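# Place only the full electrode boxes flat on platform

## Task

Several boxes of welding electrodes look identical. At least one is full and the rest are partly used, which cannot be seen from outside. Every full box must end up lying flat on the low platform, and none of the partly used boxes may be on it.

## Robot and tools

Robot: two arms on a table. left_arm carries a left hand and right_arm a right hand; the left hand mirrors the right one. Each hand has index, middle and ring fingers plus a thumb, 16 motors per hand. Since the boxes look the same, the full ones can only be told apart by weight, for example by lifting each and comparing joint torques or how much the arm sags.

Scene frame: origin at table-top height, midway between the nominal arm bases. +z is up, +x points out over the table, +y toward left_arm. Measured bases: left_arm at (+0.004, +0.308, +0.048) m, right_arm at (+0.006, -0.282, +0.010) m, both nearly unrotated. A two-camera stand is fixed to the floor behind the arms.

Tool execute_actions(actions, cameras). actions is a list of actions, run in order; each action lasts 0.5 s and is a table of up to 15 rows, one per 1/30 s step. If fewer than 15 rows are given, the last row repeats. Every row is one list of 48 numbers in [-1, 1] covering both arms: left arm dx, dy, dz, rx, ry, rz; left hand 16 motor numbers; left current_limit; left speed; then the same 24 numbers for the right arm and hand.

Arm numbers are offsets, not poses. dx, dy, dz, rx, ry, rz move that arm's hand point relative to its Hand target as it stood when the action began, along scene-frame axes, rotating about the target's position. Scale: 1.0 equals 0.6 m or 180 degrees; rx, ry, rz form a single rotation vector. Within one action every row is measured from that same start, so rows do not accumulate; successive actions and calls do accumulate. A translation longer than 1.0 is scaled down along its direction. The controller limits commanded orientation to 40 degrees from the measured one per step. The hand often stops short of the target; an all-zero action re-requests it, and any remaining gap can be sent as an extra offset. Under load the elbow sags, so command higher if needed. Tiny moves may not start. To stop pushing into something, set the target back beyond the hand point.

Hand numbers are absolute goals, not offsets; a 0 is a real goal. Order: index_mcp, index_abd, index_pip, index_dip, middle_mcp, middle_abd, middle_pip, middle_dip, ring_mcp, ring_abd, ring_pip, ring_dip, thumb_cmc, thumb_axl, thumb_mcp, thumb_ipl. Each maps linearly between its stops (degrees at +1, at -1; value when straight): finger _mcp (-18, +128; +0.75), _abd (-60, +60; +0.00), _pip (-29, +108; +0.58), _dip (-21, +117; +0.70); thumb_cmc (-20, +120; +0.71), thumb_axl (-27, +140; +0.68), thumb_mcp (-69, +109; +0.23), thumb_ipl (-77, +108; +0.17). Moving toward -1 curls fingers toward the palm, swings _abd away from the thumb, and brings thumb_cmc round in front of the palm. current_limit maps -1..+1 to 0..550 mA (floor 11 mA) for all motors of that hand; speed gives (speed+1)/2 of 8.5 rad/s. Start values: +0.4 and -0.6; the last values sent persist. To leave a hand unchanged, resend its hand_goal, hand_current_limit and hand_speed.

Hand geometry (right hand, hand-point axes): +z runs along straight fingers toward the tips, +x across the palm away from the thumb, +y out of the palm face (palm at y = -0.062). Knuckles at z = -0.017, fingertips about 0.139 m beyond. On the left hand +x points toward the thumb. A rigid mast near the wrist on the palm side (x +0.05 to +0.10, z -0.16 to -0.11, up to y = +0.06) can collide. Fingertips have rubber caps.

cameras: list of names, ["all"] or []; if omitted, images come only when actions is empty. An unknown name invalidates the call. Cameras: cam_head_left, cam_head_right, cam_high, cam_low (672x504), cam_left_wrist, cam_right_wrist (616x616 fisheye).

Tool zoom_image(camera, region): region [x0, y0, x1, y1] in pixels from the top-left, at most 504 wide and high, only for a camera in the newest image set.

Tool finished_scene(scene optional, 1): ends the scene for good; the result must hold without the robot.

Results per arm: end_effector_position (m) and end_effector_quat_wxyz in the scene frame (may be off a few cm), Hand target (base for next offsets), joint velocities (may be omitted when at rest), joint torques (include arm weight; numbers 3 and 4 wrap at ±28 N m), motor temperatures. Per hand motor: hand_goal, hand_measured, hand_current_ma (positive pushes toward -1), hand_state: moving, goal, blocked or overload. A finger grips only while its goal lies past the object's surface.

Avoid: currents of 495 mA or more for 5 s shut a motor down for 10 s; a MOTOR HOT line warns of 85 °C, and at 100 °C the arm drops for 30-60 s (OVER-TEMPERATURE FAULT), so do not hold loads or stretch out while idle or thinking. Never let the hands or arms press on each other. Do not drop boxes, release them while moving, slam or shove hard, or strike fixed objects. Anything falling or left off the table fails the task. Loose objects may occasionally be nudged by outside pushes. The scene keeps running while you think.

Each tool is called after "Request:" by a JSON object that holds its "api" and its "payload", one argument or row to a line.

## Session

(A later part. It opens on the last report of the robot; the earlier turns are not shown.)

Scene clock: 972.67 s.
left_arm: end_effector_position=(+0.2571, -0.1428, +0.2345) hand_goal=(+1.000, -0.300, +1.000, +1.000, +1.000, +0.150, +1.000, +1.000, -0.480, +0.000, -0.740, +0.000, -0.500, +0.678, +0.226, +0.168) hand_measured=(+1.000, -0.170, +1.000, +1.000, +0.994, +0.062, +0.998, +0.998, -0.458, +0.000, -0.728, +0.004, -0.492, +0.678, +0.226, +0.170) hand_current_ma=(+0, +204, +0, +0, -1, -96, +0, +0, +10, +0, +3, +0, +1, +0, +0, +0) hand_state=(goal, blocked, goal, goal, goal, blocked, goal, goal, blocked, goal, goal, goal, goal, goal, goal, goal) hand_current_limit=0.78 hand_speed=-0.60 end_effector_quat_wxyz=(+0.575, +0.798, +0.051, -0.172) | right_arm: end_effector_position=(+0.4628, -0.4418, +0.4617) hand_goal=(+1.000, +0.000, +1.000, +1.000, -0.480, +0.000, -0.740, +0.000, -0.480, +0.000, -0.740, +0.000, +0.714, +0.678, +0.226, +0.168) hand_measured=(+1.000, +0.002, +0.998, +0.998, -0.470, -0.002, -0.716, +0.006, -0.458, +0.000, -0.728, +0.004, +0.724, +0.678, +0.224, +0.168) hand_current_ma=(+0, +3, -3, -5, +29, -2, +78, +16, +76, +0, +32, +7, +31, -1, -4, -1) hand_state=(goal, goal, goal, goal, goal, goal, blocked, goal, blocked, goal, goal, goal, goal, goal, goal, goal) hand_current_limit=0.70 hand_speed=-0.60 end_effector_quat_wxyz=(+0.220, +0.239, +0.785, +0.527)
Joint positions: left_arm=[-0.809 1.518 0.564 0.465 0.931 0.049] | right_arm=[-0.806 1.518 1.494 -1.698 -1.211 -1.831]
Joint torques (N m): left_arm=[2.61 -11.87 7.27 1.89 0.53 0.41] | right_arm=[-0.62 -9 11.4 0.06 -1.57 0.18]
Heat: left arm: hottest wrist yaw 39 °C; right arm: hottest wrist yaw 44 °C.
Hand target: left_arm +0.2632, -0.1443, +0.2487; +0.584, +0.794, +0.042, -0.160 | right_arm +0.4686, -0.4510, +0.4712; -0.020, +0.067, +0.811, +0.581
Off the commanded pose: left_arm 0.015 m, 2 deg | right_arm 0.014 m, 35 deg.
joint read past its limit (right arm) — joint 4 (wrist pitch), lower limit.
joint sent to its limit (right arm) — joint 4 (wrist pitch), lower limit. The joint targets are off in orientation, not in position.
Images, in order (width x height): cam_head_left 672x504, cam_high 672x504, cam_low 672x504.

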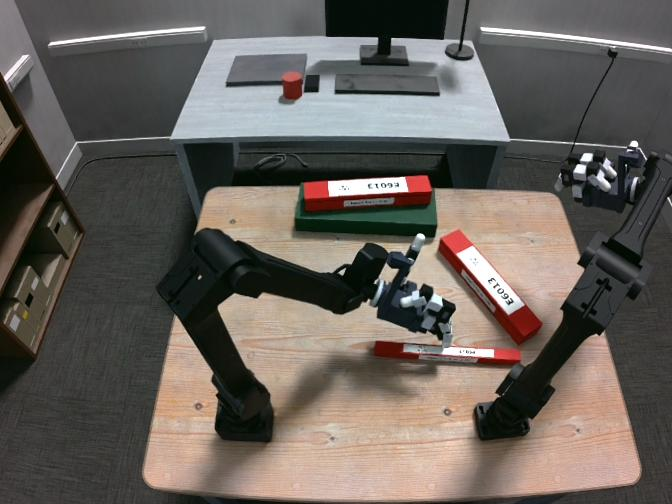

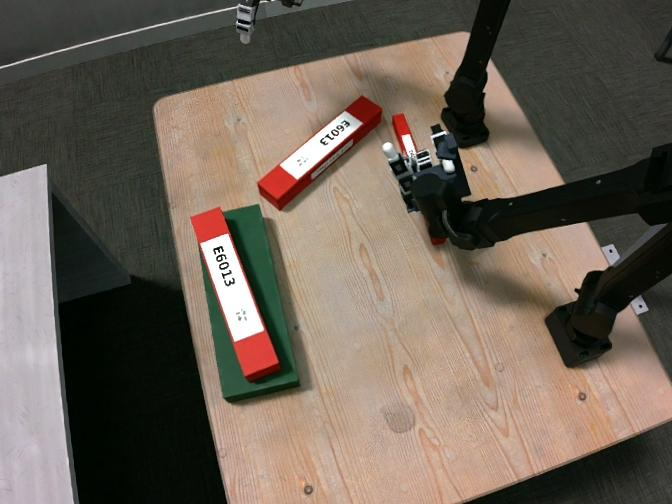

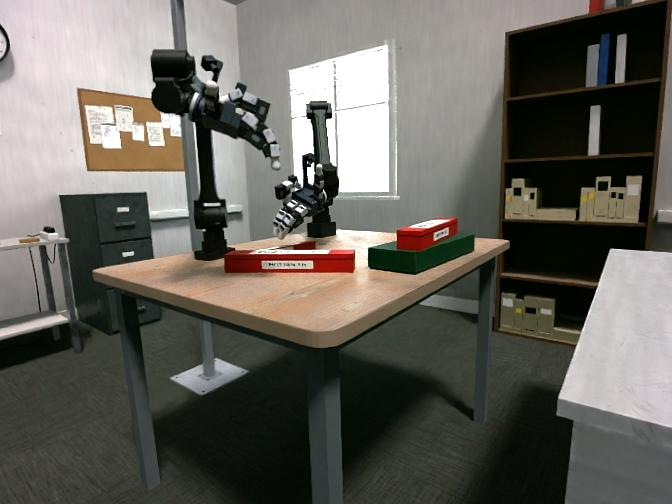

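Request:
{"api": "execute_actions", "payload": {
  "actions": [
    [[-0.03,-0.005,0.01,0,0,0, 1,0.32,1,1,1,0,1,1,-0.48,0,-0.74,0,-0.5,0.678,0.226,0.168,0.78,-0.6, 0,0,0,0,0,0, 1,0,1,1,-0.48,0,-0.74,0,-0.48,0,-0.74,0,0.714,0.678,0.226,0.168,0.7,-0.6]],
    [[-0.026,-0.003,-0.045,0,0,0, 1,0.32,1,1,1,0,1,1,-0.48,0,-0.74,0,-0.5,0.678,0.226,0.168,0.78,-0.6, 0,0,0,0,0,0, 1,0,1,1,-0.48,0,-0.74,0,-0.48,0,-0.74,0,0.714,0.678,0.226,0.168,0.7,-0.6]],
    [[0,0.0,-0.06,0,0,0, 1,0.32,1,1,1,0,1,1,-0.48,0,-0.74,0,-0.5,0.678,0.226,0.168,0.78,-0.6, 0,0,0,0,0,0, 1,0,1,1,-0.48,0,-0.74,0,-0.48,0,-0.74,0,0.714,0.678,0.226,0.168,0.7,-0.6]]
  ],
  "cameras": ["cam_head_left"]
}}

Request:
{"api": "zoom_image", "payload": {
  "camera": "cam_head_left",
  "region": [370, 290, 550, 380]
}}

Scene clock: 976.20 s.
left_arm: end_effector_position=(+0.2306, -0.1460, +0.1941) hand_goal=(+1.000, +0.320, +1.000, +1.000, +1.000, +0.000, +1.000, +1.000, -0.480, +0.000, -0.740, +0.000, -0.500, +0.678, +0.226, +0.168) hand_measured=(+1.000, +0.318, +1.000, +1.000, +1.000, +0.004, +0.998, +0.998, -0.458, +0.000, -0.728, +0.004, -0.492, +0.678, +0.226, +0.170) hand_current_ma=(+0, +0, +0, +0, +0, +0, +0, +0, +10, +0, +3, +0, +1, +0, +0, +0) hand_state=(goal, goal, goal, goal, goal, goal, goal, goal, blocked, goal, goal, goal, goal, goal, goal, goal) hand_current_limit=0.78 hand_speed=-0.60 end_effector_quat_wxyz=(+0.583, +0.796, +0.041, -0.157) | right_arm: end_effector_position=(+0.4628, -0.4418, +0.4617) hand_goal=(+1.000, +0.000, +1.000, +1.000, -0.480, +0.000, -0.740, +0.000, -0.480, +0.000, -0.740, +0.000, +0.714, +0.678, +0.226, +0.168) hand_measured=(+1.000, +0.002, +0.998, +0.998, -0.470, -0.002, -0.716, +0.006, -0.458, +0.000, -0.728, +0.004, +0.724, +0.678, +0.224, +0.168) hand_current_ma=(+0, +3, -3, -5, +29, -2, +78, +16, +76, +0, +32, +7, +31, -1, -4, -1) hand_state=(goal, goal, goal, goal, goal, goal, blocked, goal, blocked, goal, goal, goal, goal, goal, goal, goal) hand_current_limit=0.70 hand_speed=-0.60 end_effector_quat_wxyz=(+0.220, +0.239, +0.785, +0.527)
Joint positions: left_arm=[-0.872 1.653 0.495 0.729 0.865 0.022] | right_arm=[-0.806 1.518 1.494 -1.698 -1.211 -1.831]
Joint torques (N m): left_arm=[1.03 -9.93 4.89 3.08 0.23 0.15] | right_arm=[-0.62 -8.94 11.38 0.06 -1.57 0.17]
Heat: left arm: hottest wrist yaw 39 °C; right arm: hottest wrist yaw 44 °C.
Hand target: left_arm +0.2296, -0.1490, +0.1916; +0.584, +0.795, +0.042, -0.160 | right_arm +0.4686, -0.4510, +0.4712; -0.020, +0.067, +0.811, +0.581
Off the commanded pose: left_arm 0.004 m, 0 deg | right_arm 0.014 m, 35 deg.
joint read past its limit (right arm) — joint 4 (wrist pitch), lower limit.
joint sent to its limit (right arm) — joint 4 (wrist pitch), lower limit. The joint targets are off in orientation, not in position.
Images, in order (width x height): cam_head_left 672x504.

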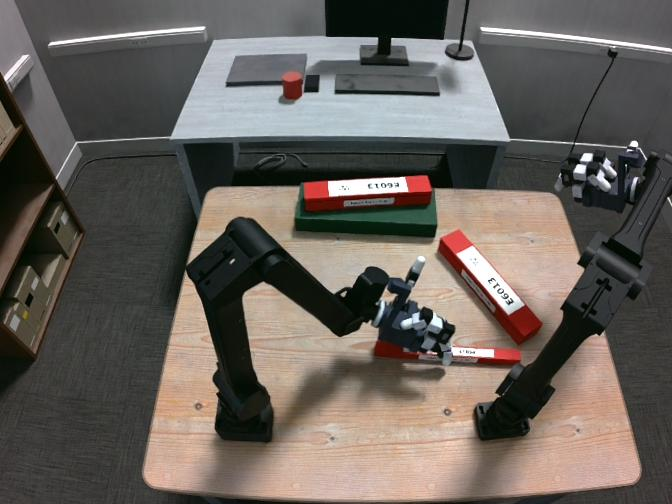

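Scaled by 2.800.

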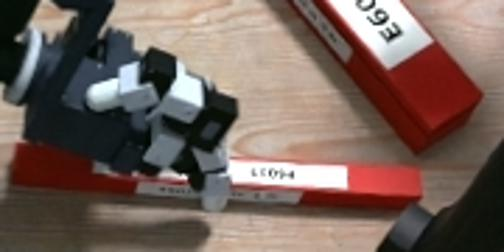

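Request:
{"api": "execute_actions", "payload": {
  "actions": [
    [[0,0,0,0,0,0, 1,-0.5,1,1,1,0.5,1,1,-0.48,0,-0.74,0,-0.5,0.678,0.226,0.168,0.78,-0.7, 0,0,0,0,0,0, 1,0,1,1,-0.48,0,-0.74,0,-0.48,0,-0.74,0,0.714,0.678,0.226,0.168,0.7,-0.6]],
    [[0,0,0,0,0,0, 1,-0.5,1,1,1,0.5,1,1,-0.48,0,-0.74,0,-0.5,0.678,0.226,0.168,0.78,-0.7, 0,0,0,0,0,0, 1,0,1,1,-0.48,0,-0.74,0,-0.48,0,-0.74,0,0.714,0.678,0.226,0.168,0.7,-0.6]]
  ]
}}

Request:
{"api": "execute_actions", "payload": {
  "actions": [
    [[0,0.0,0.035,0,0,0, 1,-0.5,1,1,1,0.5,1,1,-0.48,0,-0.74,0,-0.5,0.678,0.226,0.168,0.78,-0.7, 0,0,0,0,0,0, 1,0,1,1,-0.48,0,-0.74,0,-0.48,0,-0.74,0,0.714,0.678,0.226,0.168,0.7,-0.6]],
    [[0,0.0,0.025,0,0,0, 1,-0.5,1,1,1,0.5,1,1,-0.48,0,-0.74,0,-0.5,0.678,0.226,0.168,0.78,-0.7, 0,0,0,0,0,0, 1,0,1,1,-0.48,0,-0.74,0,-0.48,0,-0.74,0,0.714,0.678,0.226,0.168,0.7,-0.6]]
  ],
  "cameras": ["cam_head_left", "cam_low"]
}}

Request:
{"api": "zoom_image", "payload": {
  "camera": "cam_head_left",
  "region": [370, 290, 550, 380]
}}

Request:
{"api": "zoom_image", "payload": {
  "camera": "cam_low",
  "region": [200, 170, 380, 290]
}}

Scene clock: 978.33 s.
left_arm: end_effector_position=(+0.2311, -0.1460, +0.1940) hand_goal=(+1.000, -0.500, +1.000, +1.000, +1.000, +0.500, +1.000, +1.000, -0.480, +0.000, -0.740, +0.000, -0.500, +0.678, +0.226, +0.168) hand_measured=(+1.000, +0.168, +1.000, +1.000, +1.000, +0.138, +0.998, +0.998, -0.458, +0.000, -0.728, +0.004, -0.492, +0.678, +0.226, +0.170) hand_current_ma=(+0, +490, +0, +0, +0, -489, +0, +0, +10, +0, +3, +0, +1, +0, +0, +0) hand_state=(goal, blocked, goal, goal, goal, blocked, goal, goal, blocked, goal, goal, goal, goal, goal, goal, goal) hand_current_limit=0.78 hand_speed=-0.70 end_effector_quat_wxyz=(+0.583, +0.796, +0.042, -0.156) | right_arm: end_effector_position=(+0.4628, -0.4418, +0.4617) hand_goal=(+1.000, +0.000, +1.000, +1.000, -0.480, +0.000, -0.740, +0.000, -0.480, +0.000, -0.740, +0.000, +0.714, +0.678, +0.226, +0.168) hand_measured=(+1.000, +0.002, +0.998, +0.998, -0.470, -0.002, -0.716, +0.006, -0.458, +0.000, -0.728, +0.004, +0.724, +0.678, +0.224, +0.168) hand_current_ma=(+0, +3, -3, -5, +29, -2, +78, +16, +76, +0, +32, +7, +31, -1, -4, -1) hand_state=(goal, goal, goal, goal, goal, goal, blocked, goal, blocked, goal, goal, goal, goal, goal, goal, goal) hand_current_limit=0.70 hand_speed=-0.60 end_effector_quat_wxyz=(+0.220, +0.239, +0.785, +0.527)
Joint positions: left_arm=[-0.872 1.653 0.495 0.729 0.862 0.02] | right_arm=[-0.806 1.518 1.494 -1.698 -1.211 -1.831]
Joint torques (N m): left_arm=[0.91 -9.99 4.85 3.12 0.31 0.15] | right_arm=[-0.62 -8.88 11.4 0.06 -1.57 0.17]
Heat: left arm: hottest wrist yaw 39 °C; right arm: hottest wrist yaw 44 °C.
Hand target: left_arm +0.2296, -0.1490, +0.1915; +0.584, +0.795, +0.042, -0.160 | right_arm +0.4686, -0.4510, +0.4712; -0.020, +0.067, +0.811, +0.581
Off the commanded pose: left_arm 0.004 m, 0 deg | right_arm 0.014 m, 35 deg.
joint read past its limit (right arm) — joint 4 (wrist pitch), lower limit.
joint sent to its limit (right arm) — joint 4 (wrist pitch), lower limit. The joint targets are off in orientation, not in position.

Scene clock: 979.60 s.
left_arm: end_effector_position=(+0.2291, -0.1432, +0.2164) hand_goal=(+1.000, -0.500, +1.000, +1.000, +1.000, +0.500, +1.000, +1.000, -0.480, +0.000, -0.740, +0.000, -0.500, +0.678, +0.226, +0.168) hand_measured=(+1.000, +0.060, +0.996, +0.996, +1.000, +0.300, +1.000, +1.000, -0.458, +0.000, -0.728, +0.004, -0.494, +0.678, +0.226, +0.170) hand_current_ma=(+0, +490, +0, +0, +0, -464, +0, +0, +10, +0, +3, +0, +1, +0, +0, +0) hand_state=(goal, blocked, goal, goal, goal, blocked, goal, goal, blocked, goal, goal, goal, goal, goal, goal, goal) hand_current_limit=0.78 hand_speed=-0.70 end_effector_quat_wxyz=(+0.578, +0.799, +0.047, -0.159) | right_arm: end_effector_position=(+0.4628, -0.4418, +0.4617) hand_goal=(+1.000, +0.000, +1.000, +1.000, -0.480, +0.000, -0.740, +0.000, -0.480, +0.000, -0.740, +0.000, +0.714, +0.678, +0.226, +0.168) hand_measured=(+1.000, +0.002, +0.998, +0.998, -0.470, -0.002, -0.716, +0.006, -0.458, +0.000, -0.728, +0.004, +0.724, +0.678, +0.224, +0.168) hand_current_ma=(+0, +3, -3, -5, +29, -2, +78, +16, +76, +0, +32, +7, +31, -1, -4, -1) hand_state=(goal, goal, goal, goal, goal, goal, blocked, goal, blocked, goal, goal, goal, goal, goal, goal, goal) hand_current_limit=0.70 hand_speed=-0.60 end_effector_quat_wxyz=(+0.220, +0.239, +0.785, +0.527)
Joint positions: left_arm=[-0.873 1.55 0.495 0.612 0.86 0.019] | right_arm=[-0.806 1.518 1.494 -1.698 -1.211 -1.831]
Joint torques (N m): left_arm=[1.03 -11.58 6.57 1.94 0.43 0.16] | right_arm=[-0.62 -8.94 11.38 0.06 -1.57 0.18]
Heat: left arm: hottest wrist yaw 39 °C; right arm: hottest wrist yaw 44 °C.
Hand target: left_arm +0.2296, -0.1491, +0.2276; +0.584, +0.795, +0.042, -0.160 | right_arm +0.4686, -0.4510, +0.4712; -0.020, +0.067, +0.811, +0.581
Off the commanded pose: left_arm 0.013 m, 1 deg | right_arm 0.014 m, 35 deg.
joint read past its limit (right arm) — joint 4 (wrist pitch), lower limit.
joint sent to its limit (right arm) — joint 4 (wrist pitch), lower limit. The joint targets are off in orientation, not in position.
Images, in order (width x height): cam_head_left 672x504, cam_low 672x504.

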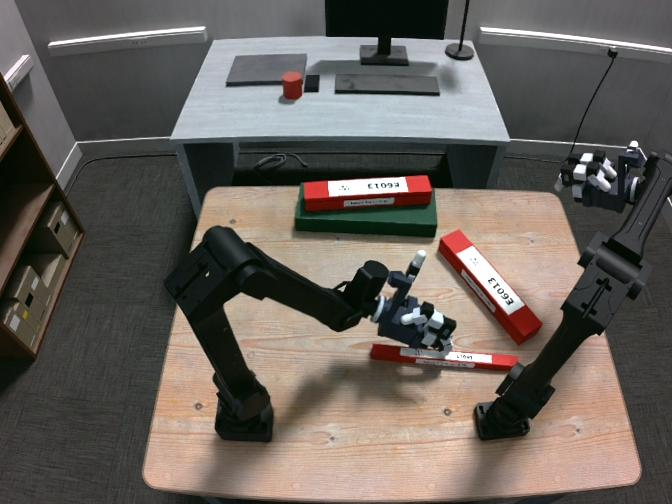

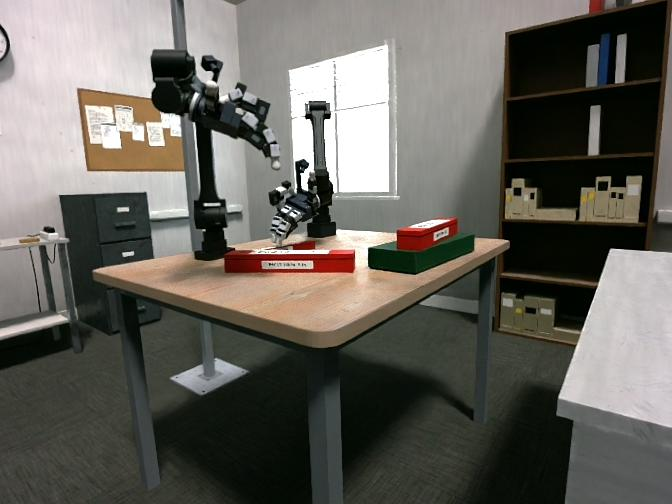

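Scaled by 2.800.

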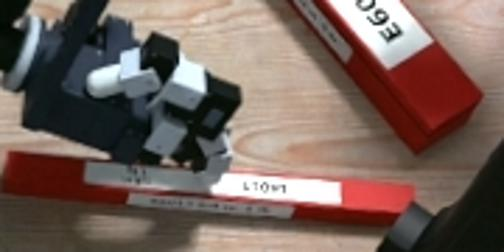

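Scaled by 2.800.

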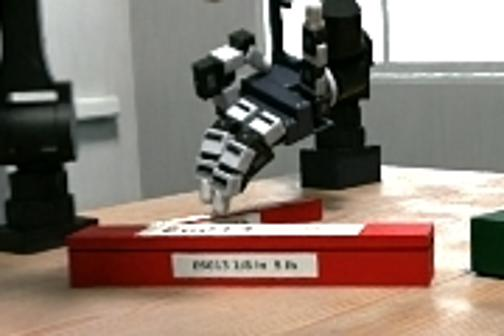

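Request:
{"api": "execute_actions", "payload": {
  "actions": [
    [[-0.014,0.0,0.03,0,0,0, 1,0.32,1,1,1,0,1,1,-0.48,0,-0.74,0,-0.5,0.678,0.226,0.168,0.78,-0.3, 0,0,0,0,0,0, 1,0,1,1,-0.48,0,-0.74,0,-0.48,0,-0.74,0,0.714,0.678,0.226,0.168,0.7,-0.6]],
    [[0,0.0,-0.04,0,0,0, 1,0.32,1,1,1,0,1,1,-0.48,0,-0.74,0,-0.5,0.678,0.226,0.168,0.78,-0.6, 0,0,0,0,0,0, 1,0,1,1,-0.48,0,-0.74,0,-0.48,0,-0.74,0,0.714,0.678,0.226,0.168,0.7,-0.6]],
    [[0,0.0,-0.05,0,0,0, 1,0.32,1,1,1,0,1,1,-0.48,0,-0.74,0,-0.5,0.678,0.226,0.168,0.78,-0.6, 0,0,0,0,0,0, 1,0,1,1,-0.48,0,-0.74,0,-0.48,0,-0.74,0,0.714,0.678,0.226,0.168,0.7,-0.6]],
    [[0,0.0,0.0,0,0,0, 1,-0.1,1,1,1,0.0,1,1,-0.48,0,-0.74,0,-0.5,0.678,0.226,0.168,0.5,-0.6, 0,0,0,0,0,0, 1,0,1,1,-0.48,0,-0.74,0,-0.48,0,-0.74,0,0.714,0.678,0.226,0.168,0.7,-0.6]]
  ],
  "cameras": ["cam_head_left"]
}}

Request:
{"api": "zoom_image", "payload": {
  "camera": "cam_head_left",
  "region": [370, 290, 550, 380]
}}

Scene clock: 982.60 s.
left_arm: end_effector_position=(+0.2241, -0.1463, +0.1933) hand_goal=(+1.000, -0.100, +1.000, +1.000, +1.000, +0.000, +1.000, +1.000, -0.480, +0.000, -0.740, +0.000, -0.500, +0.678, +0.226, +0.168) hand_measured=(+1.000, +0.002, +0.998, +0.998, +1.000, -0.034, +1.000, +1.000, -0.458, +0.000, -0.728, +0.004, -0.494, +0.678, +0.226, +0.170) hand_current_ma=(+0, +126, +0, +0, +0, -16, +0, +0, +10, +0, +3, +0, +1, +0, +0, +0) hand_state=(goal, blocked, goal, goal, goal, blocked, goal, goal, blocked, goal, goal, goal, goal, goal, goal, goal) hand_current_limit=0.50 hand_speed=-0.60 end_effector_quat_wxyz=(+0.583, +0.796, +0.044, -0.154) | right_arm: end_effector_position=(+0.4628, -0.4418, +0.4617) hand_goal=(+1.000, +0.000, +1.000, +1.000, -0.480, +0.000, -0.740, +0.000, -0.480, +0.000, -0.740, +0.000, +0.714, +0.678, +0.226, +0.168) hand_measured=(+1.000, +0.002, +0.998, +0.998, -0.470, -0.002, -0.716, +0.006, -0.458, +0.000, -0.728, +0.004, +0.724, +0.678, +0.224, +0.168) hand_current_ma=(+0, +3, -3, -5, +29, -2, +78, +16, +76, +0, +32, +7, +31, -1, -4, -1) hand_state=(goal, goal, goal, goal, goal, goal, blocked, goal, blocked, goal, goal, goal, goal, goal, goal, goal) hand_current_limit=0.70 hand_speed=-0.60 end_effector_quat_wxyz=(+0.220, +0.239, +0.785, +0.527)
Joint positions: left_arm=[-0.891 1.648 0.481 0.747 0.84 0.008] | right_arm=[-0.806 1.518 1.494 -1.698 -1.211 -1.831]
Joint torques (N m): left_arm=[0.85 -10.11 4.72 3.11 0.52 0.15] | right_arm=[-0.67 -8.94 11.4 0.06 -1.57 0.18]
Heat: left arm: hottest wrist yaw 39 °C; right arm: hottest wrist yaw 43 °C.
Hand target: left_arm +0.2211, -0.1492, +0.1917; +0.584, +0.794, +0.042, -0.160 | right_arm +0.4686, -0.4510, +0.4712; -0.020, +0.067, +0.811, +0.581
Off the commanded pose: left_arm 0.004 m, 1 deg | right_arm 0.014 m, 35 deg.
joint read past its limit (right arm) — joint 4 (wrist pitch), lower limit.
joint sent to its limit (right arm) — joint 4 (wrist pitch), lower limit. The joint targets are off in orientation, not in position.
Images, in order (width x height): cam_head_left 672x504.

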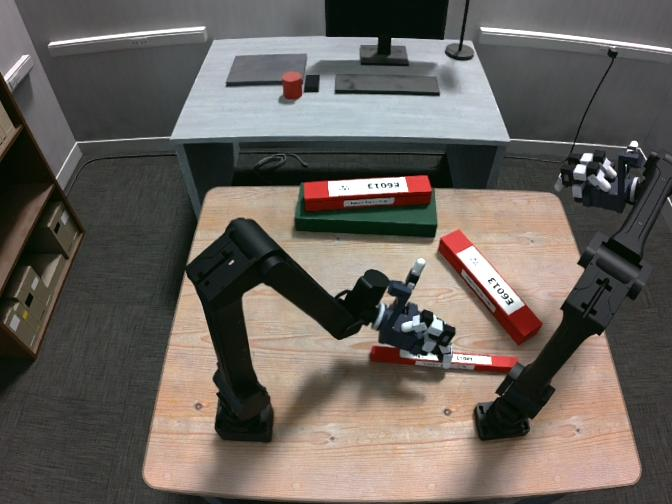

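Scaled by 2.800.

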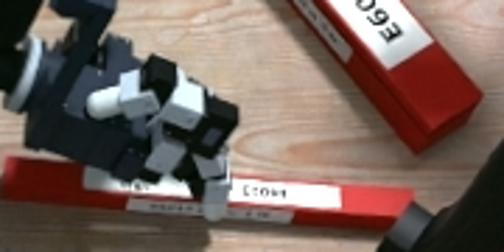

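Request:
{"api": "execute_actions", "payload": {
  "actions": [
    [[0,0.0,0.0,0,0,0, 1,-0.3,1,1,1,0.1,1,1,-0.48,0,-0.74,0,-0.5,0.678,0.226,0.168,0.65,-0.6, 0,0,0,0,0,0, 1,0,1,1,-0.48,0,-0.74,0,-0.48,0,-0.74,0,0.714,0.678,0.226,0.168,0.7,-0.6]],
    [[0.04,0.06,0.0,0,0,0, 1,-0.3,1,1,1,0.1,1,1,-0.48,0,-0.74,0,-0.5,0.678,0.226,0.168,0.65,-0.6, 0,0,0,0,0,0, 1,0,1,1,-0.48,0,-0.74,0,-0.48,0,-0.74,0,0.714,0.678,0.226,0.168,0.7,-0.6]],
    [[0.08,0.06,0.0,0,0,0, 1,-0.3,1,1,1,0.1,1,1,-0.48,0,-0.74,0,-0.5,0.678,0.226,0.168,0.65,-0.6, 0,0,0,0,0,0, 1,0,1,1,-0.48,0,-0.74,0,-0.48,0,-0.74,0,0.714,0.678,0.226,0.168,0.7,-0.6]],
    [[0.08,0.06,0.0,0,0,0, 1,-0.3,1,1,1,0.1,1,1,-0.48,0,-0.74,0,-0.5,0.678,0.226,0.168,0.65,-0.6, 0,0,0,0,0,0, 1,0,1,1,-0.48,0,-0.74,0,-0.48,0,-0.74,0,0.714,0.678,0.226,0.168,0.7,-0.6]]
  ],
  "cameras": ["cam_head_left", "cam_high"]
}}

Scene clock: 986.20 s.
left_arm: end_effector_position=(+0.3314, -0.0360, +0.1875) hand_goal=(+1.000, -0.300, +1.000, +1.000, +1.000, +0.100, +1.000, +1.000, -0.480, +0.000, -0.740, +0.000, -0.500, +0.678, +0.226, +0.168) hand_measured=(+1.000, -0.200, +1.000, +1.000, +0.990, +0.024, +0.992, +0.994, -0.458, +0.000, -0.728, +0.004, -0.494, +0.678, +0.226, +0.170) hand_current_ma=(+0, +123, +0, +0, -2, -71, -1, -1, +10, +0, +3, +0, +1, +0, +0, +0) hand_state=(goal, blocked, goal, goal, goal, blocked, goal, goal, blocked, goal, goal, goal, goal, goal, goal, goal) hand_current_limit=0.65 hand_speed=-0.60 end_effector_quat_wxyz=(+0.586, +0.792, +0.055, -0.164) | right_arm: end_effector_position=(+0.4628, -0.4418, +0.4617) hand_goal=(+1.000, +0.000, +1.000, +1.000, -0.480, +0.000, -0.740, +0.000, -0.480, +0.000, -0.740, +0.000, +0.714, +0.678, +0.226, +0.168) hand_measured=(+1.000, +0.002, +0.998, +0.998, -0.470, -0.002, -0.716, +0.006, -0.458, +0.000, -0.728, +0.004, +0.724, +0.678, +0.224, +0.168) hand_current_ma=(+0, +3, -3, -5, +29, -2, +78, +16, +76, +0, +32, +7, +31, -1, -4, -1) hand_state=(goal, goal, goal, goal, goal, goal, blocked, goal, blocked, goal, goal, goal, goal, goal, goal, goal) hand_current_limit=0.70 hand_speed=-0.60 end_effector_quat_wxyz=(+0.220, +0.239, +0.785, +0.527)
Joint positions: left_arm=[-0.446 1.641 0.578 0.215 1.216 0.473] | right_arm=[-0.806 1.518 1.494 -1.698 -1.211 -1.831]
Joint torques (N m): left_arm=[1.73 -10.11 7.24 1.28 0.94 0.4] | right_arm=[-0.62 -8.88 11.4 0.06 -1.56 0.17]
Motor temperatures (°C): left_arm=[31 35 32 28 38 29] | right_arm=[27 29 37 27 43 29]
Heat: left arm: hottest wrist yaw 38 °C; right arm: hottest wrist yaw 43 °C.
Hand target: left_arm +0.3411, -0.0410, +0.1916; +0.584, +0.795, +0.042, -0.160 | right_arm +0.4686, -0.4510, +0.4712; -0.020, +0.067, +0.811, +0.581
Off the commanded pose: left_arm 0.012 m, 2 deg | right_arm 0.014 m, 35 deg.
joint read past its limit (right arm) — joint 4 (wrist pitch), lower limit.
joint sent to its limit (right arm) — joint 4 (wrist pitch), lower limit. The joint targets are off in orientation, not in position.
Images, in order (width x height): cam_head_left 672x504, cam_high 672x504.

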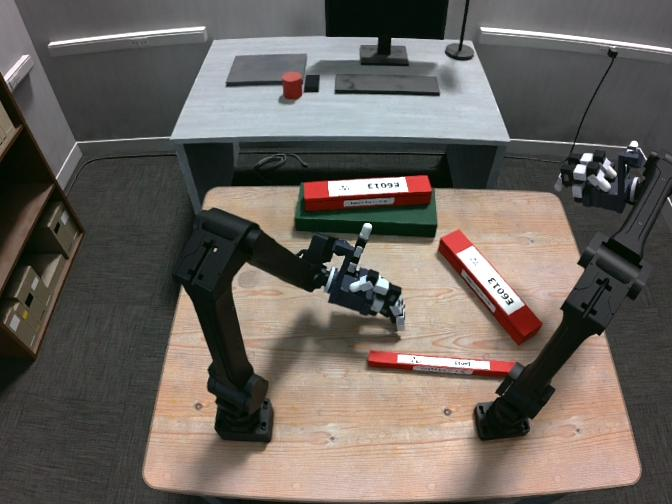

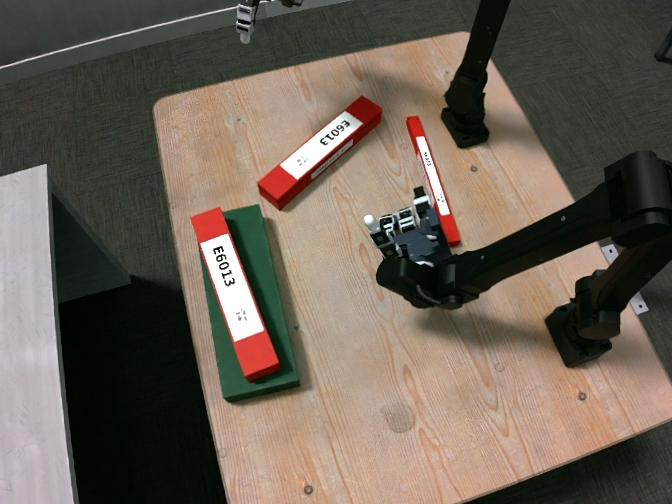

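Request:
{"api": "zoom_image", "payload": {
  "camera": "cam_head_left",
  "region": [350, 330, 550, 400]
}}

Request:
{"api": "zoom_image", "payload": {
  "camera": "cam_high",
  "region": [340, 80, 500, 280]
}}

Scaled by 2.520.

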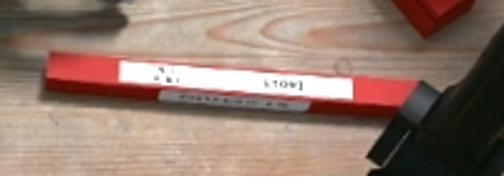

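Scaled by 2.520.

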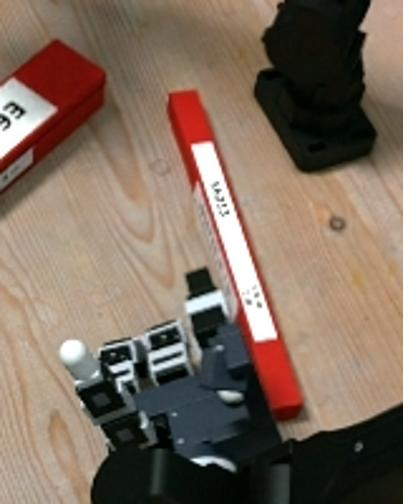

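Request:
{"api": "execute_actions", "payload": {
  "actions": [
    [[-0.05,0.0,0.08,0,0,0, -0.48,0,-0.74,0,1,0,1,1,-0.48,0,-0.74,0,-0.5,0.678,0.226,0.168,0.7,-0.4, 0,0,0,0,0,0, 1,0,1,1,-0.48,0,-0.74,0,-0.48,0,-0.74,0,0.714,0.678,0.226,0.168,0.7,-0.6]],
    [[-0.09,-0.09,0.02,0,0,0, -0.48,0,-0.74,0,1,0,1,1,-0.48,0,-0.74,0,-0.5,0.678,0.226,0.168,0.7,-0.4, 0,0,0,0,0,0, 1,0,1,1,-0.48,0,-0.74,0,-0.48,0,-0.74,0,0.714,0.678,0.226,0.168,0.7,-0.6]],
    [[-0.095,-0.08,0,0,0,0, -0.48,0,-0.74,0,1,0,1,1,-0.48,0,-0.74,0,-0.5,0.678,0.226,0.168,0.7,-0.4, 0,0,0,0,0,0, 1,0,1,1,-0.48,0,-0.74,0,-0.48,0,-0.74,0,0.714,0.678,0.226,0.168,0.7,-0.6]]
  ],
  "cameras": ["cam_head_left", "cam_high"]
}}

Request:
{"api": "zoom_image", "payload": {
  "camera": "cam_head_left",
  "region": [370, 310, 550, 400]
}}

Scene clock: 992.57 s.
left_arm: end_effector_position=(+0.2025, -0.1411, +0.2547) hand_goal=(-0.480, +0.000, -0.740, +0.000, +1.000, +0.000, +1.000, +1.000, -0.480, +0.000, -0.740, +0.000, -0.500, +0.678, +0.226, +0.168) hand_measured=(-0.322, +0.000, -0.428, +0.032, +1.000, +0.000, +0.998, +0.998, -0.458, +0.000, -0.728, +0.004, -0.492, +0.678, +0.232, +0.170) hand_current_ma=(+424, +0, +467, +19, +0, +0, +0, +0, +10, +0, +3, +0, +1, +0, +1, +0) hand_state=(blocked, goal, blocked, blocked, goal, goal, goal, goal, blocked, goal, goal, goal, goal, goal, goal, goal) hand_current_limit=0.70 hand_speed=-0.40 end_effector_quat_wxyz=(+0.583, +0.796, +0.040, -0.156) | right_arm: end_effector_position=(+0.4628, -0.4418, +0.4617) hand_goal=(+1.000, +0.000, +1.000, +1.000, -0.480, +0.000, -0.740, +0.000, -0.480, +0.000, -0.740, +0.000, +0.714, +0.678, +0.226, +0.168) hand_measured=(+1.000, +0.002, +0.998, +0.998, -0.470, -0.002, -0.716, +0.006, -0.458, +0.000, -0.728, +0.004, +0.724, +0.678, +0.224, +0.168) hand_current_ma=(+0, +3, -3, -5, +29, -2, +78, +16, +76, +0, +32, +7, +31, -1, -4, -1) hand_state=(goal, goal, goal, goal, goal, goal, blocked, goal, blocked, goal, goal, goal, goal, goal, goal, goal) hand_current_limit=0.70 hand_speed=-0.60 end_effector_quat_wxyz=(+0.220, +0.239, +0.785, +0.527)
Joint positions: left_arm=[-0.929 1.39 0.469 0.516 0.813 -0.01] | right_arm=[-0.806 1.518 1.494 -1.698 -1.211 -1.831]
Joint torques (N m): left_arm=[0.97 -8.35 5.97 3.12 0.18 0.18] | right_arm=[-0.67 -8.94 11.4 0.06 -1.56 0.17]
Heat: left arm: hottest wrist yaw 38 °C; right arm: hottest wrist yaw 43 °C.
Hand target: left_arm +0.2002, -0.1431, +0.2517; +0.584, +0.794, +0.042, -0.160 | right_arm +0.4686, -0.4510, +0.4712; -0.020, +0.067, +0.811, +0.581
Off the commanded pose: left_arm 0.004 m, 1 deg | right_arm 0.014 m, 35 deg.
joint read past its limit (right arm) — joint 4 (wrist pitch), lower limit.
joint sent to its limit (right arm) — joint 4 (wrist pitch), lower limit. The joint targets are off in orientation, not in position.
Images, in order (width x height): cam_head_left 672x504, cam_high 672x504.

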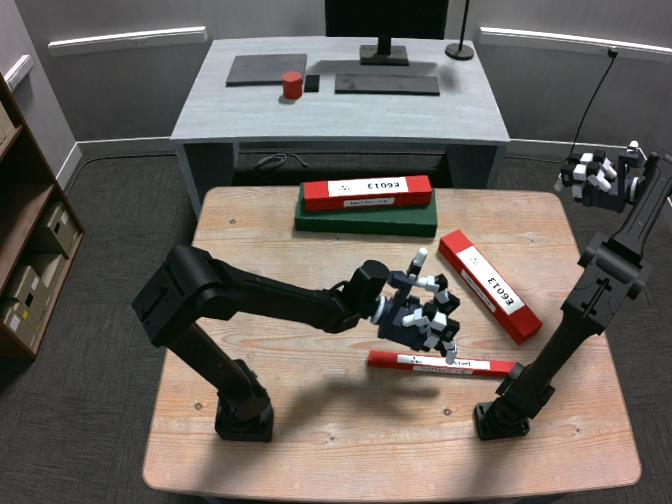

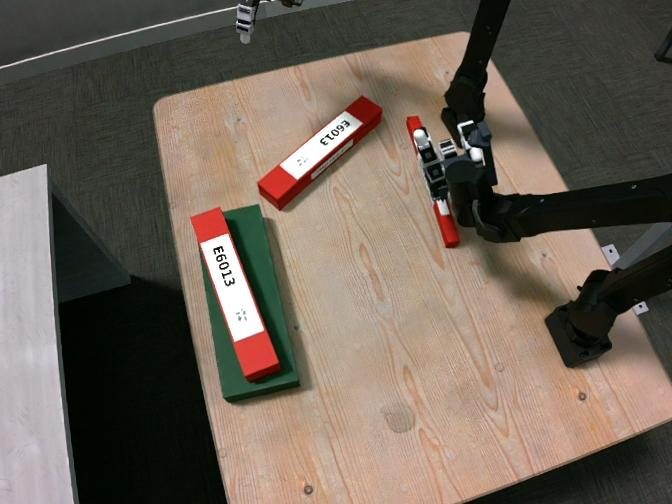

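Scaled by 2.800.

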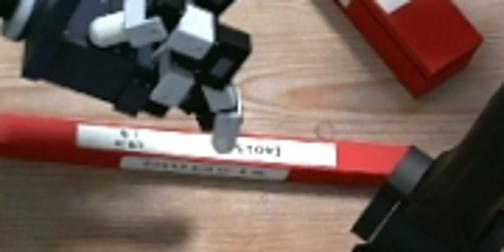

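Request:
{"api": "execute_actions", "payload": {
  "actions": [
    [[-0.03,0.0,-0.04,0,0,0, -0.3,0,-0.4,0,1,0,1,1,-0.48,0,-0.74,0,-0.5,0.678,0.226,0.168,0.7,-0.4, 0,0,0,0,0,0, 1,0,1,1,-0.48,0,-0.74,0,-0.48,0,-0.74,0,0.714,0.678,0.226,0.168,0.7,-0.6]],
    [[0,0,-0.068,0,0,0, -0.3,0,-0.4,0,1,0,1,1,-0.48,0,-0.74,0,-0.5,0.678,0.226,0.168,0.7,-0.4, 0,0,0,0,0,0, 1,0,1,1,-0.48,0,-0.74,0,-0.48,0,-0.74,0,0.714,0.678,0.226,0.168,0.7,-0.6]]
  ],
  "cameras": ["cam_head_left", "cam_high"]
}}

Request:
{"api": "zoom_image", "payload": {
  "camera": "cam_head_left",
  "region": [370, 310, 550, 400]
}}

Scene clock: 994.60 s.
left_arm: end_effector_position=(+0.1834, -0.1401, +0.1877) hand_goal=(-0.300, +0.000, -0.400, +0.000, +1.000, +0.000, +1.000, +1.000, -0.480, +0.000, -0.740, +0.000, -0.500, +0.678, +0.226, +0.168) hand_measured=(-0.292, +0.000, -0.398, +0.002, +1.000, +0.000, +0.998, +0.998, -0.458, +0.000, -0.728, +0.004, -0.492, +0.678, +0.226, +0.170) hand_current_ma=(+1, +0, +0, +0, +0, +0, +0, +0, +10, +0, +3, +0, +1, +0, +0, +0) hand_state=(goal, goal, goal, goal, goal, goal, goal, goal, blocked, goal, goal, goal, goal, goal, goal, goal) hand_current_limit=0.70 hand_speed=-0.40 end_effector_quat_wxyz=(+0.582, +0.797, +0.042, -0.157) | right_arm: end_effector_position=(+0.4628, -0.4418, +0.4617) hand_goal=(+1.000, +0.000, +1.000, +1.000, -0.480, +0.000, -0.740, +0.000, -0.480, +0.000, -0.740, +0.000, +0.714, +0.678, +0.226, +0.168) hand_measured=(+1.000, +0.002, +0.998, +0.998, -0.470, -0.002, -0.716, +0.006, -0.458, +0.000, -0.728, +0.004, +0.724, +0.678, +0.224, +0.168) hand_current_ma=(+0, +3, -3, -5, +29, -2, +78, +16, +76, +0, +32, +7, +31, -1, -4, -1) hand_state=(goal, goal, goal, goal, goal, goal, blocked, goal, blocked, goal, goal, goal, goal, goal, goal, goal) hand_current_limit=0.70 hand_speed=-0.60 end_effector_quat_wxyz=(+0.220, +0.239, +0.785, +0.527)
Joint positions: left_arm=[-0.978 1.632 0.398 0.844 0.767 -0.038] | right_arm=[-0.806 1.518 1.494 -1.698 -1.211 -1.831]
Joint torques (N m): left_arm=[0.97 -9.17 4.46 3.14 0.15 0.17] | right_arm=[-0.62 -8.88 11.38 0.06 -1.57 0.18]
Heat: left arm: hottest wrist yaw 38 °C; right arm: hottest wrist yaw 43 °C.
Hand target: left_arm +0.1821, -0.1431, +0.1867; +0.584, +0.795, +0.042, -0.160 | right_arm +0.4686, -0.4510, +0.4712; -0.020, +0.067, +0.811, +0.581
Off the commanded pose: left_arm 0.003 m, 0 deg | right_arm 0.014 m, 35 deg.
joint read past its limit (right arm) — joint 4 (wrist pitch), lower limit.
joint sent to its limit (right arm) — joint 4 (wrist pitch), lower limit. The joint targets are off in orientation, not in position.
Images, in order (width x height): cam_head_left 672x504, cam_high 672x504.

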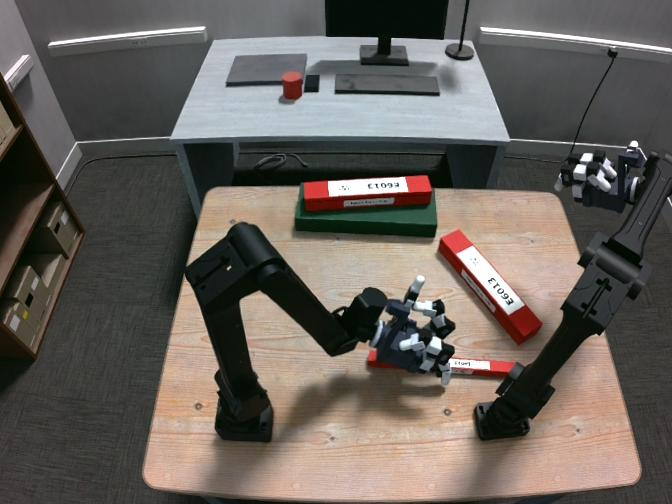

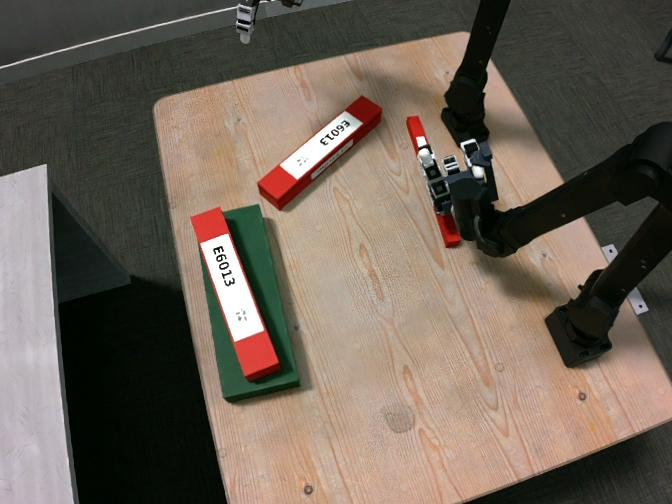

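Scaled by 2.800.

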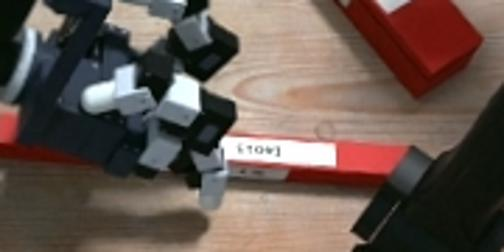

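Request:
{"api": "execute_actions", "payload": {
  "actions": [
    [[0.05,-0.015,0,0,0,0, -0.3,0,-0.4,0,1,0,1,1,-0.48,0,-0.74,0,-0.5,0.678,0.226,0.168,0.7,-0.4, 0,0,0,0,0,0, 1,0,1,1,-0.48,0,-0.74,0,-0.48,0,-0.74,0,0.714,0.678,0.226,0.168,0.7,-0.6]],
    [[0.05,0,0,0,0,0, -0.3,0,-0.4,0,1,0,1,1,-0.48,0,-0.74,0,-0.5,0.678,0.226,0.168,0.7,-0.4, 0,0,0,0,0,0, 1,0,1,1,-0.48,0,-0.74,0,-0.48,0,-0.74,0,0.714,0.678,0.226,0.168,0.7,-0.6]],
    [[0.05,0,0,0,0,0, -0.3,0,-0.4,0,1,0,1,1,-0.48,0,-0.74,0,-0.5,0.678,0.226,0.168,0.7,-0.4, 0,0,0,0,0,0, 1,0,1,1,-0.48,0,-0.74,0,-0.48,0,-0.74,0,0.714,0.678,0.226,0.168,0.7,-0.6]]
  ],
  "cameras": ["cam_head_left", "cam_high"]
}}

Request:
{"api": "zoom_image", "payload": {
  "camera": "cam_head_left",
  "region": [350, 290, 550, 400]
}}

Scene clock: 997.07 s.
left_arm: end_effector_position=(+0.2613, -0.1453, +0.1859) hand_goal=(-0.300, +0.000, -0.400, +0.000, +1.000, +0.000, +1.000, +1.000, -0.480, +0.000, -0.740, +0.000, -0.500, +0.678, +0.226, +0.168) hand_measured=(-0.294, +0.000, -0.398, +0.002, +1.000, -0.006, +0.998, +0.998, -0.458, +0.000, -0.728, +0.004, -0.492, +0.678, +0.226, +0.170) hand_current_ma=(+1, +0, +0, +0, +0, +0, +0, +0, +10, +0, +3, +0, +1, +0, +0, +0) hand_state=(goal, goal, goal, goal, goal, goal, goal, goal, blocked, goal, goal, goal, goal, goal, goal, goal) hand_current_limit=0.70 hand_speed=-0.40 end_effector_quat_wxyz=(+0.581, +0.795, +0.047, -0.169) | right_arm: end_effector_position=(+0.4628, -0.4418, +0.4617) hand_goal=(+1.000, +0.000, +1.000, +1.000, -0.480, +0.000, -0.740, +0.000, -0.480, +0.000, -0.740, +0.000, +0.714, +0.678, +0.226, +0.168) hand_measured=(+1.000, +0.002, +0.998, +0.998, -0.470, -0.002, -0.716, +0.006, -0.458, +0.000, -0.728, +0.004, +0.724, +0.678, +0.224, +0.168) hand_current_ma=(+0, +3, -3, -5, +29, -2, +78, +16, +76, +0, +32, +7, +31, -1, -4, -1) hand_state=(goal, goal, goal, goal, goal, goal, blocked, goal, blocked, goal, goal, goal, goal, goal, goal, goal) hand_current_limit=0.70 hand_speed=-0.60 end_effector_quat_wxyz=(+0.220, +0.239, +0.785, +0.527)
Joint positions: left_arm=[-0.805 1.705 0.553 0.684 0.937 0.047] | right_arm=[-0.806 1.518 1.494 -1.698 -1.211 -1.831]
Joint torques (N m): left_arm=[2.37 -10.4 7.05 1.88 0.34 0.5] | right_arm=[-0.67 -8.94 11.4 0.06 -1.57 0.17]
Heat: left arm: hottest wrist yaw 38 °C; right arm: hottest wrist yaw 43 °C.
Hand target: left_arm +0.2722, -0.1521, +0.1868; +0.584, +0.794, +0.042, -0.160 | right_arm +0.4686, -0.4510, +0.4712; -0.020, +0.067, +0.811, +0.581
Off the commanded pose: left_arm 0.013 m, 1 deg | right_arm 0.014 m, 35 deg.
joint read past its limit (right arm) — joint 4 (wrist pitch), lower limit.
joint sent to its limit (right arm) — joint 4 (wrist pitch), lower limit. The joint targets are off in orientation, not in position.
Images, in order (width x height): cam_head_left 672x504, cam_high 672x504.

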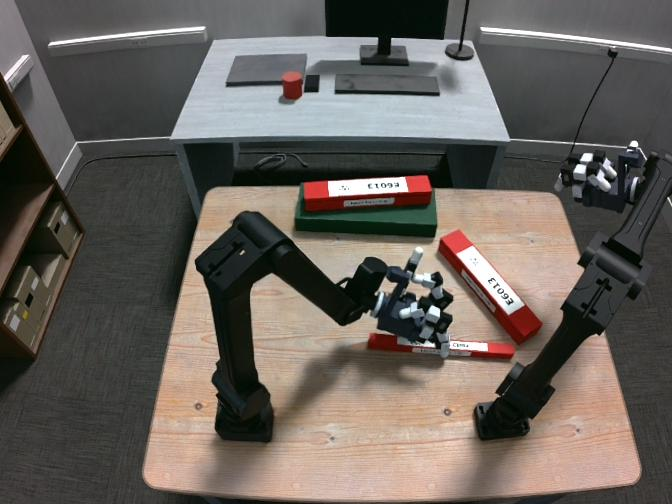

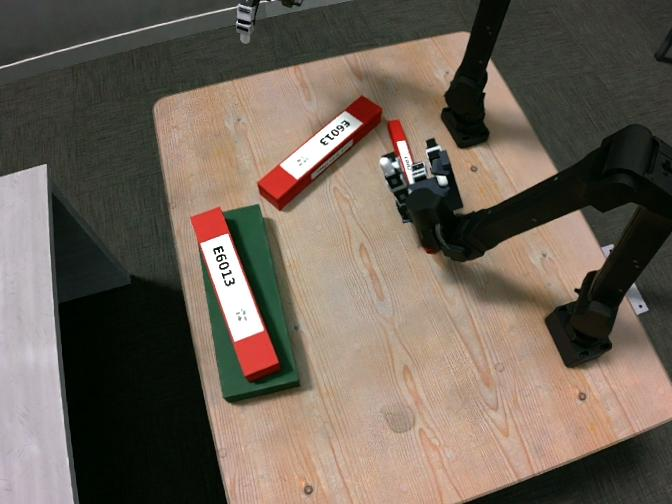

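Scaled by 2.520.

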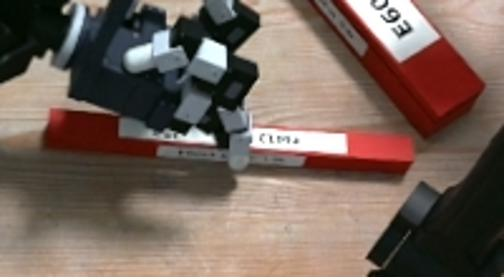

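Request:
{"api": "execute_actions", "payload": {
  "actions": [
    [[-0.045,0.01,0.03,0,0,0, -0.3,0.32,-0.4,0,1,0,1,1,-0.48,0,-0.74,0,-0.5,0.678,0.226,0.168,0.7,-0.4, 0,0,0,0,0,0, 1,0,1,1,-0.48,0,-0.74,0,-0.48,0,-0.74,0,0.714,0.678,0.226,0.168,0.7,-0.6]],
    [[0,0,0.07,0,0,0, 1,0.32,1,1,1,0,1,1,-0.48,0,-0.74,0,-0.5,0.678,0.226,0.168,0.7,-0.4, 0,0,0,0,0,0, 1,0,1,1,-0.48,0,-0.74,0,-0.48,0,-0.74,0,0.714,0.678,0.226,0.168,0.7,-0.6]],
    [[0.0,0,-0.06,0,0,0, 1,0.32,1,1,1,0,1,1,-0.48,0,-0.74,0,-0.5,0.678,0.226,0.168,0.7,-0.4, 0,0,0,0,0,0, 1,0,1,1,-0.48,0,-0.74,0,-0.48,0,-0.74,0,0.714,0.678,0.226,0.168,0.7,-0.6]],
    [[0.0,0,-0.045,0,0,0, 1,0.32,1,1,1,0,1,1,-0.48,0,-0.74,0,-0.5,0.678,0.226,0.168,0.7,-0.4, 0,0,0,0,0,0, 1,0,1,1,-0.48,0,-0.74,0,-0.48,0,-0.74,0,0.714,0.678,0.226,0.168,0.7,-0.6]]
  ],
  "cameras": ["cam_head_left"]
}}

Request:
{"api": "zoom_image", "payload": {
  "camera": "cam_head_left",
  "region": [350, 290, 550, 400]
}}

Scene clock: 1001.20 s.
left_arm: end_effector_position=(+0.2478, -0.1443, +0.1898) hand_goal=(+1.000, +0.320, +1.000, +1.000, +1.000, +0.000, +1.000, +1.000, -0.480, +0.000, -0.740, +0.000, -0.500, +0.678, +0.226, +0.168) hand_measured=(+1.000, +0.318, +1.000, +1.000, +1.000, -0.002, +1.000, +0.998, -0.458, +0.000, -0.728, +0.004, -0.494, +0.678, +0.226, +0.170) hand_current_ma=(+0, +0, +0, +0, +0, +0, +0, +0, +10, +0, +3, +0, +1, +0, +0, +0) hand_state=(goal, goal, goal, goal, goal, goal, goal, goal, blocked, goal, goal, goal, goal, goal, goal, goal) hand_current_limit=0.70 hand_speed=-0.40 end_effector_quat_wxyz=(+0.585, +0.794, +0.043, -0.158) | right_arm: end_effector_position=(+0.4628, -0.4418, +0.4617) hand_goal=(+1.000, +0.000, +1.000, +1.000, -0.480, +0.000, -0.740, +0.000, -0.480, +0.000, -0.740, +0.000, +0.714, +0.678, +0.226, +0.168) hand_measured=(+1.000, +0.002, +0.998, +0.998, -0.470, -0.002, -0.716, +0.006, -0.458, +0.000, -0.728, +0.004, +0.724, +0.678, +0.224, +0.168) hand_current_ma=(+0, +3, -3, -5, +29, -2, +78, +16, +76, +0, +32, +7, +31, -1, -4, -1) hand_state=(goal, goal, goal, goal, goal, goal, blocked, goal, blocked, goal, goal, goal, goal, goal, goal, goal) hand_current_limit=0.70 hand_speed=-0.60 end_effector_quat_wxyz=(+0.220, +0.239, +0.785, +0.527)
Joint positions: left_arm=[-0.833 1.686 0.521 0.724 0.901 0.036] | right_arm=[-0.806 1.518 1.494 -1.698 -1.211 -1.831]
Joint torques (N m): left_arm=[1.14 -9.99 4.45 3.02 0.25 0.28] | right_arm=[-0.67 -8.94 11.4 0.05 -1.57 0.17]
Heat: left arm: hottest wrist yaw 38 °C; right arm: hottest wrist yaw 43 °C.
Hand target: left_arm +0.2452, -0.1460, +0.1839; +0.584, +0.794, +0.042, -0.160 | right_arm +0.4686, -0.4510, +0.4712; -0.020, +0.067, +0.811, +0.581
Off the commanded pose: left_arm 0.007 m, 0 deg | right_arm 0.014 m, 35 deg.
joint read past its limit (right arm) — joint 4 (wrist pitch), lower limit.
joint sent to its limit (right arm) — joint 4 (wrist pitch), lower limit. The joint targets are off in orientation, not in position.
Images, in order (width x height): cam_head_left 672x504.

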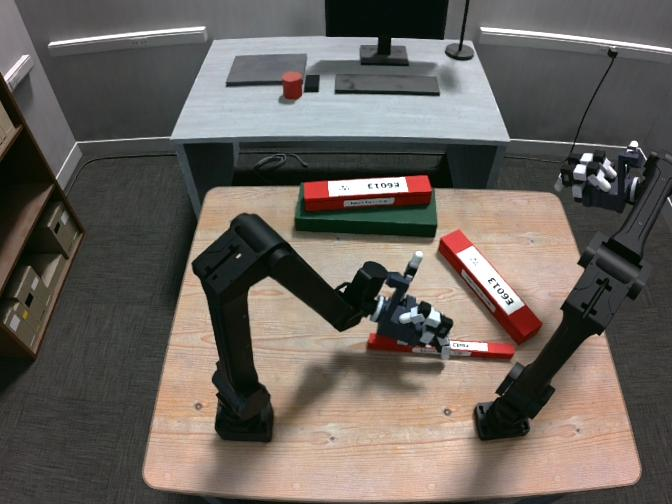

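Scaled by 2.520.

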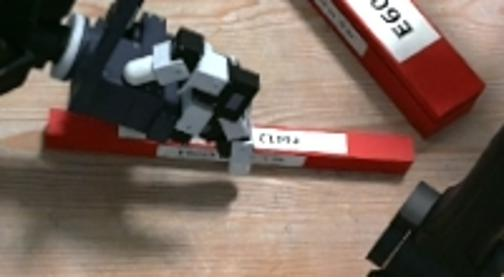

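Request:
{"api": "execute_actions", "payload": {
  "actions": [
    [[0.0,0,-0.005,0,0,0, 1,-0.4,1,1,1,0.2,1,1,-0.48,0,-0.74,0,-0.5,0.678,0.226,0.168,0.78,-0.6, 0,0,0,0,0,0, 1,0,1,1,-0.48,0,-0.74,0,-0.48,0,-0.74,0,0.714,0.678,0.226,0.168,0.7,-0.6]],
    [[0.0,0,0,0,0,0, 1,-0.4,1,1,1,0.2,1,1,-0.48,0,-0.74,0,-0.5,0.678,0.226,0.168,0.78,-0.6, 0,0,0,0,0,0, 1,0,1,1,-0.48,0,-0.74,0,-0.48,0,-0.74,0,0.714,0.678,0.226,0.168,0.7,-0.6]],
    [[0.0,0,0.025,0,0,0, 1,-0.4,1,1,1,0.2,1,1,-0.48,0,-0.74,0,-0.5,0.678,0.226,0.168,0.78,-0.6, 0,0,0,0,0,0, 1,0,1,1,-0.48,0,-0.74,0,-0.48,0,-0.74,0,0.714,0.678,0.226,0.168,0.7,-0.6]]
  ],
  "cameras": ["cam_head_left"]
}}

Request:
{"api": "zoom_image", "payload": {
  "camera": "cam_head_left",
  "region": [350, 290, 550, 400]
}}

Scene clock: 1003.50 s.
left_arm: end_effector_position=(+0.2484, -0.1442, +0.1885) hand_goal=(+1.000, -0.400, +1.000, +1.000, +1.000, +0.200, +1.000, +1.000, -0.480, +0.000, -0.740, +0.000, -0.500, +0.678, +0.226, +0.168) hand_measured=(+1.000, +0.156, +0.992, +0.996, +0.996, +0.106, +1.000, +1.000, -0.458, +0.000, -0.728, +0.004, -0.494, +0.678, +0.226, +0.170) hand_current_ma=(+0, +489, -1, +0, +0, -108, +0, +0, +10, +0, +3, +0, +1, +0, +0, +0) hand_state=(goal, blocked, goal, goal, goal, blocked, goal, goal, blocked, goal, goal, goal, goal, goal, goal, goal) hand_current_limit=0.78 hand_speed=-0.60 end_effector_quat_wxyz=(+0.583, +0.796, +0.046, -0.158) | right_arm: end_effector_position=(+0.4628, -0.4418, +0.4617) hand_goal=(+1.000, +0.000, +1.000, +1.000, -0.480, +0.000, -0.740, +0.000, -0.480, +0.000, -0.740, +0.000, +0.714, +0.678, +0.226, +0.168) hand_measured=(+1.000, +0.002, +0.998, +0.998, -0.470, -0.002, -0.716, +0.006, -0.458, +0.000, -0.728, +0.004, +0.724, +0.678, +0.224, +0.168) hand_current_ma=(+0, +3, -3, -5, +29, -2, +78, +16, +76, +0, +32, +7, +31, -1, -4, -1) hand_state=(goal, goal, goal, goal, goal, goal, blocked, goal, blocked, goal, goal, goal, goal, goal, goal, goal) hand_current_limit=0.70 hand_speed=-0.60 end_effector_quat_wxyz=(+0.220, +0.239, +0.785, +0.527)
Joint positions: left_arm=[-0.833 1.683 0.521 0.713 0.896 0.036] | right_arm=[-0.806 1.518 1.494 -1.698 -1.211 -1.831]
Joint torques (N m): left_arm=[1.14 -13.04 4.68 1.68 0.43 0.27] | right_arm=[-0.62 -8.94 11.4 0.05 -1.57 0.18]
Heat: left arm: hottest wrist yaw 37 °C; right arm: hottest wrist yaw 43 °C.
Hand target: left_arm +0.2452, -0.1460, +0.1958; +0.584, +0.795, +0.042, -0.160 | right_arm +0.4686, -0.4510, +0.4712; -0.020, +0.067, +0.811, +0.581
Off the commanded pose: left_arm 0.008 m, 1 deg | right_arm 0.014 m, 35 deg.
joint read past its limit (right arm) — joint 4 (wrist pitch), lower limit.
joint sent to its limit (right arm) — joint 4 (wrist pitch), lower limit. The joint targets are off in orientation, not in position.
Images, in order (width x height): cam_head_left 672x504.

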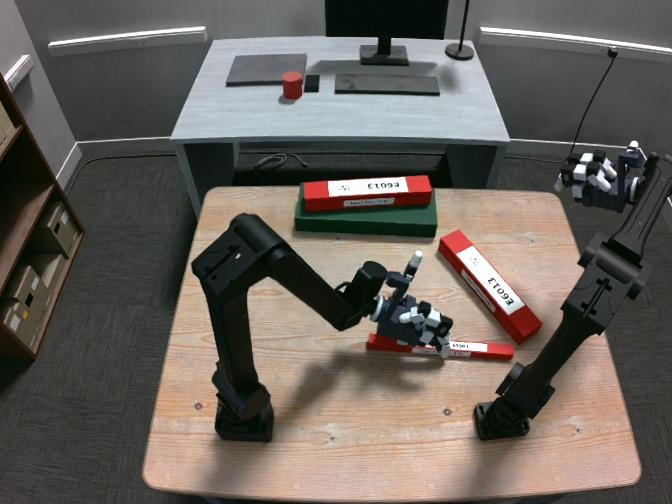

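Scaled by 2.520.

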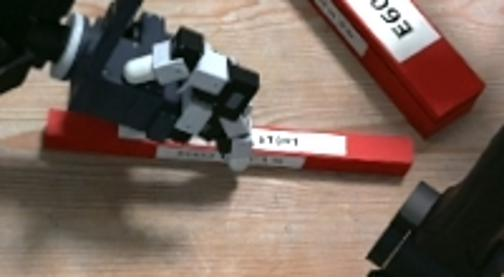

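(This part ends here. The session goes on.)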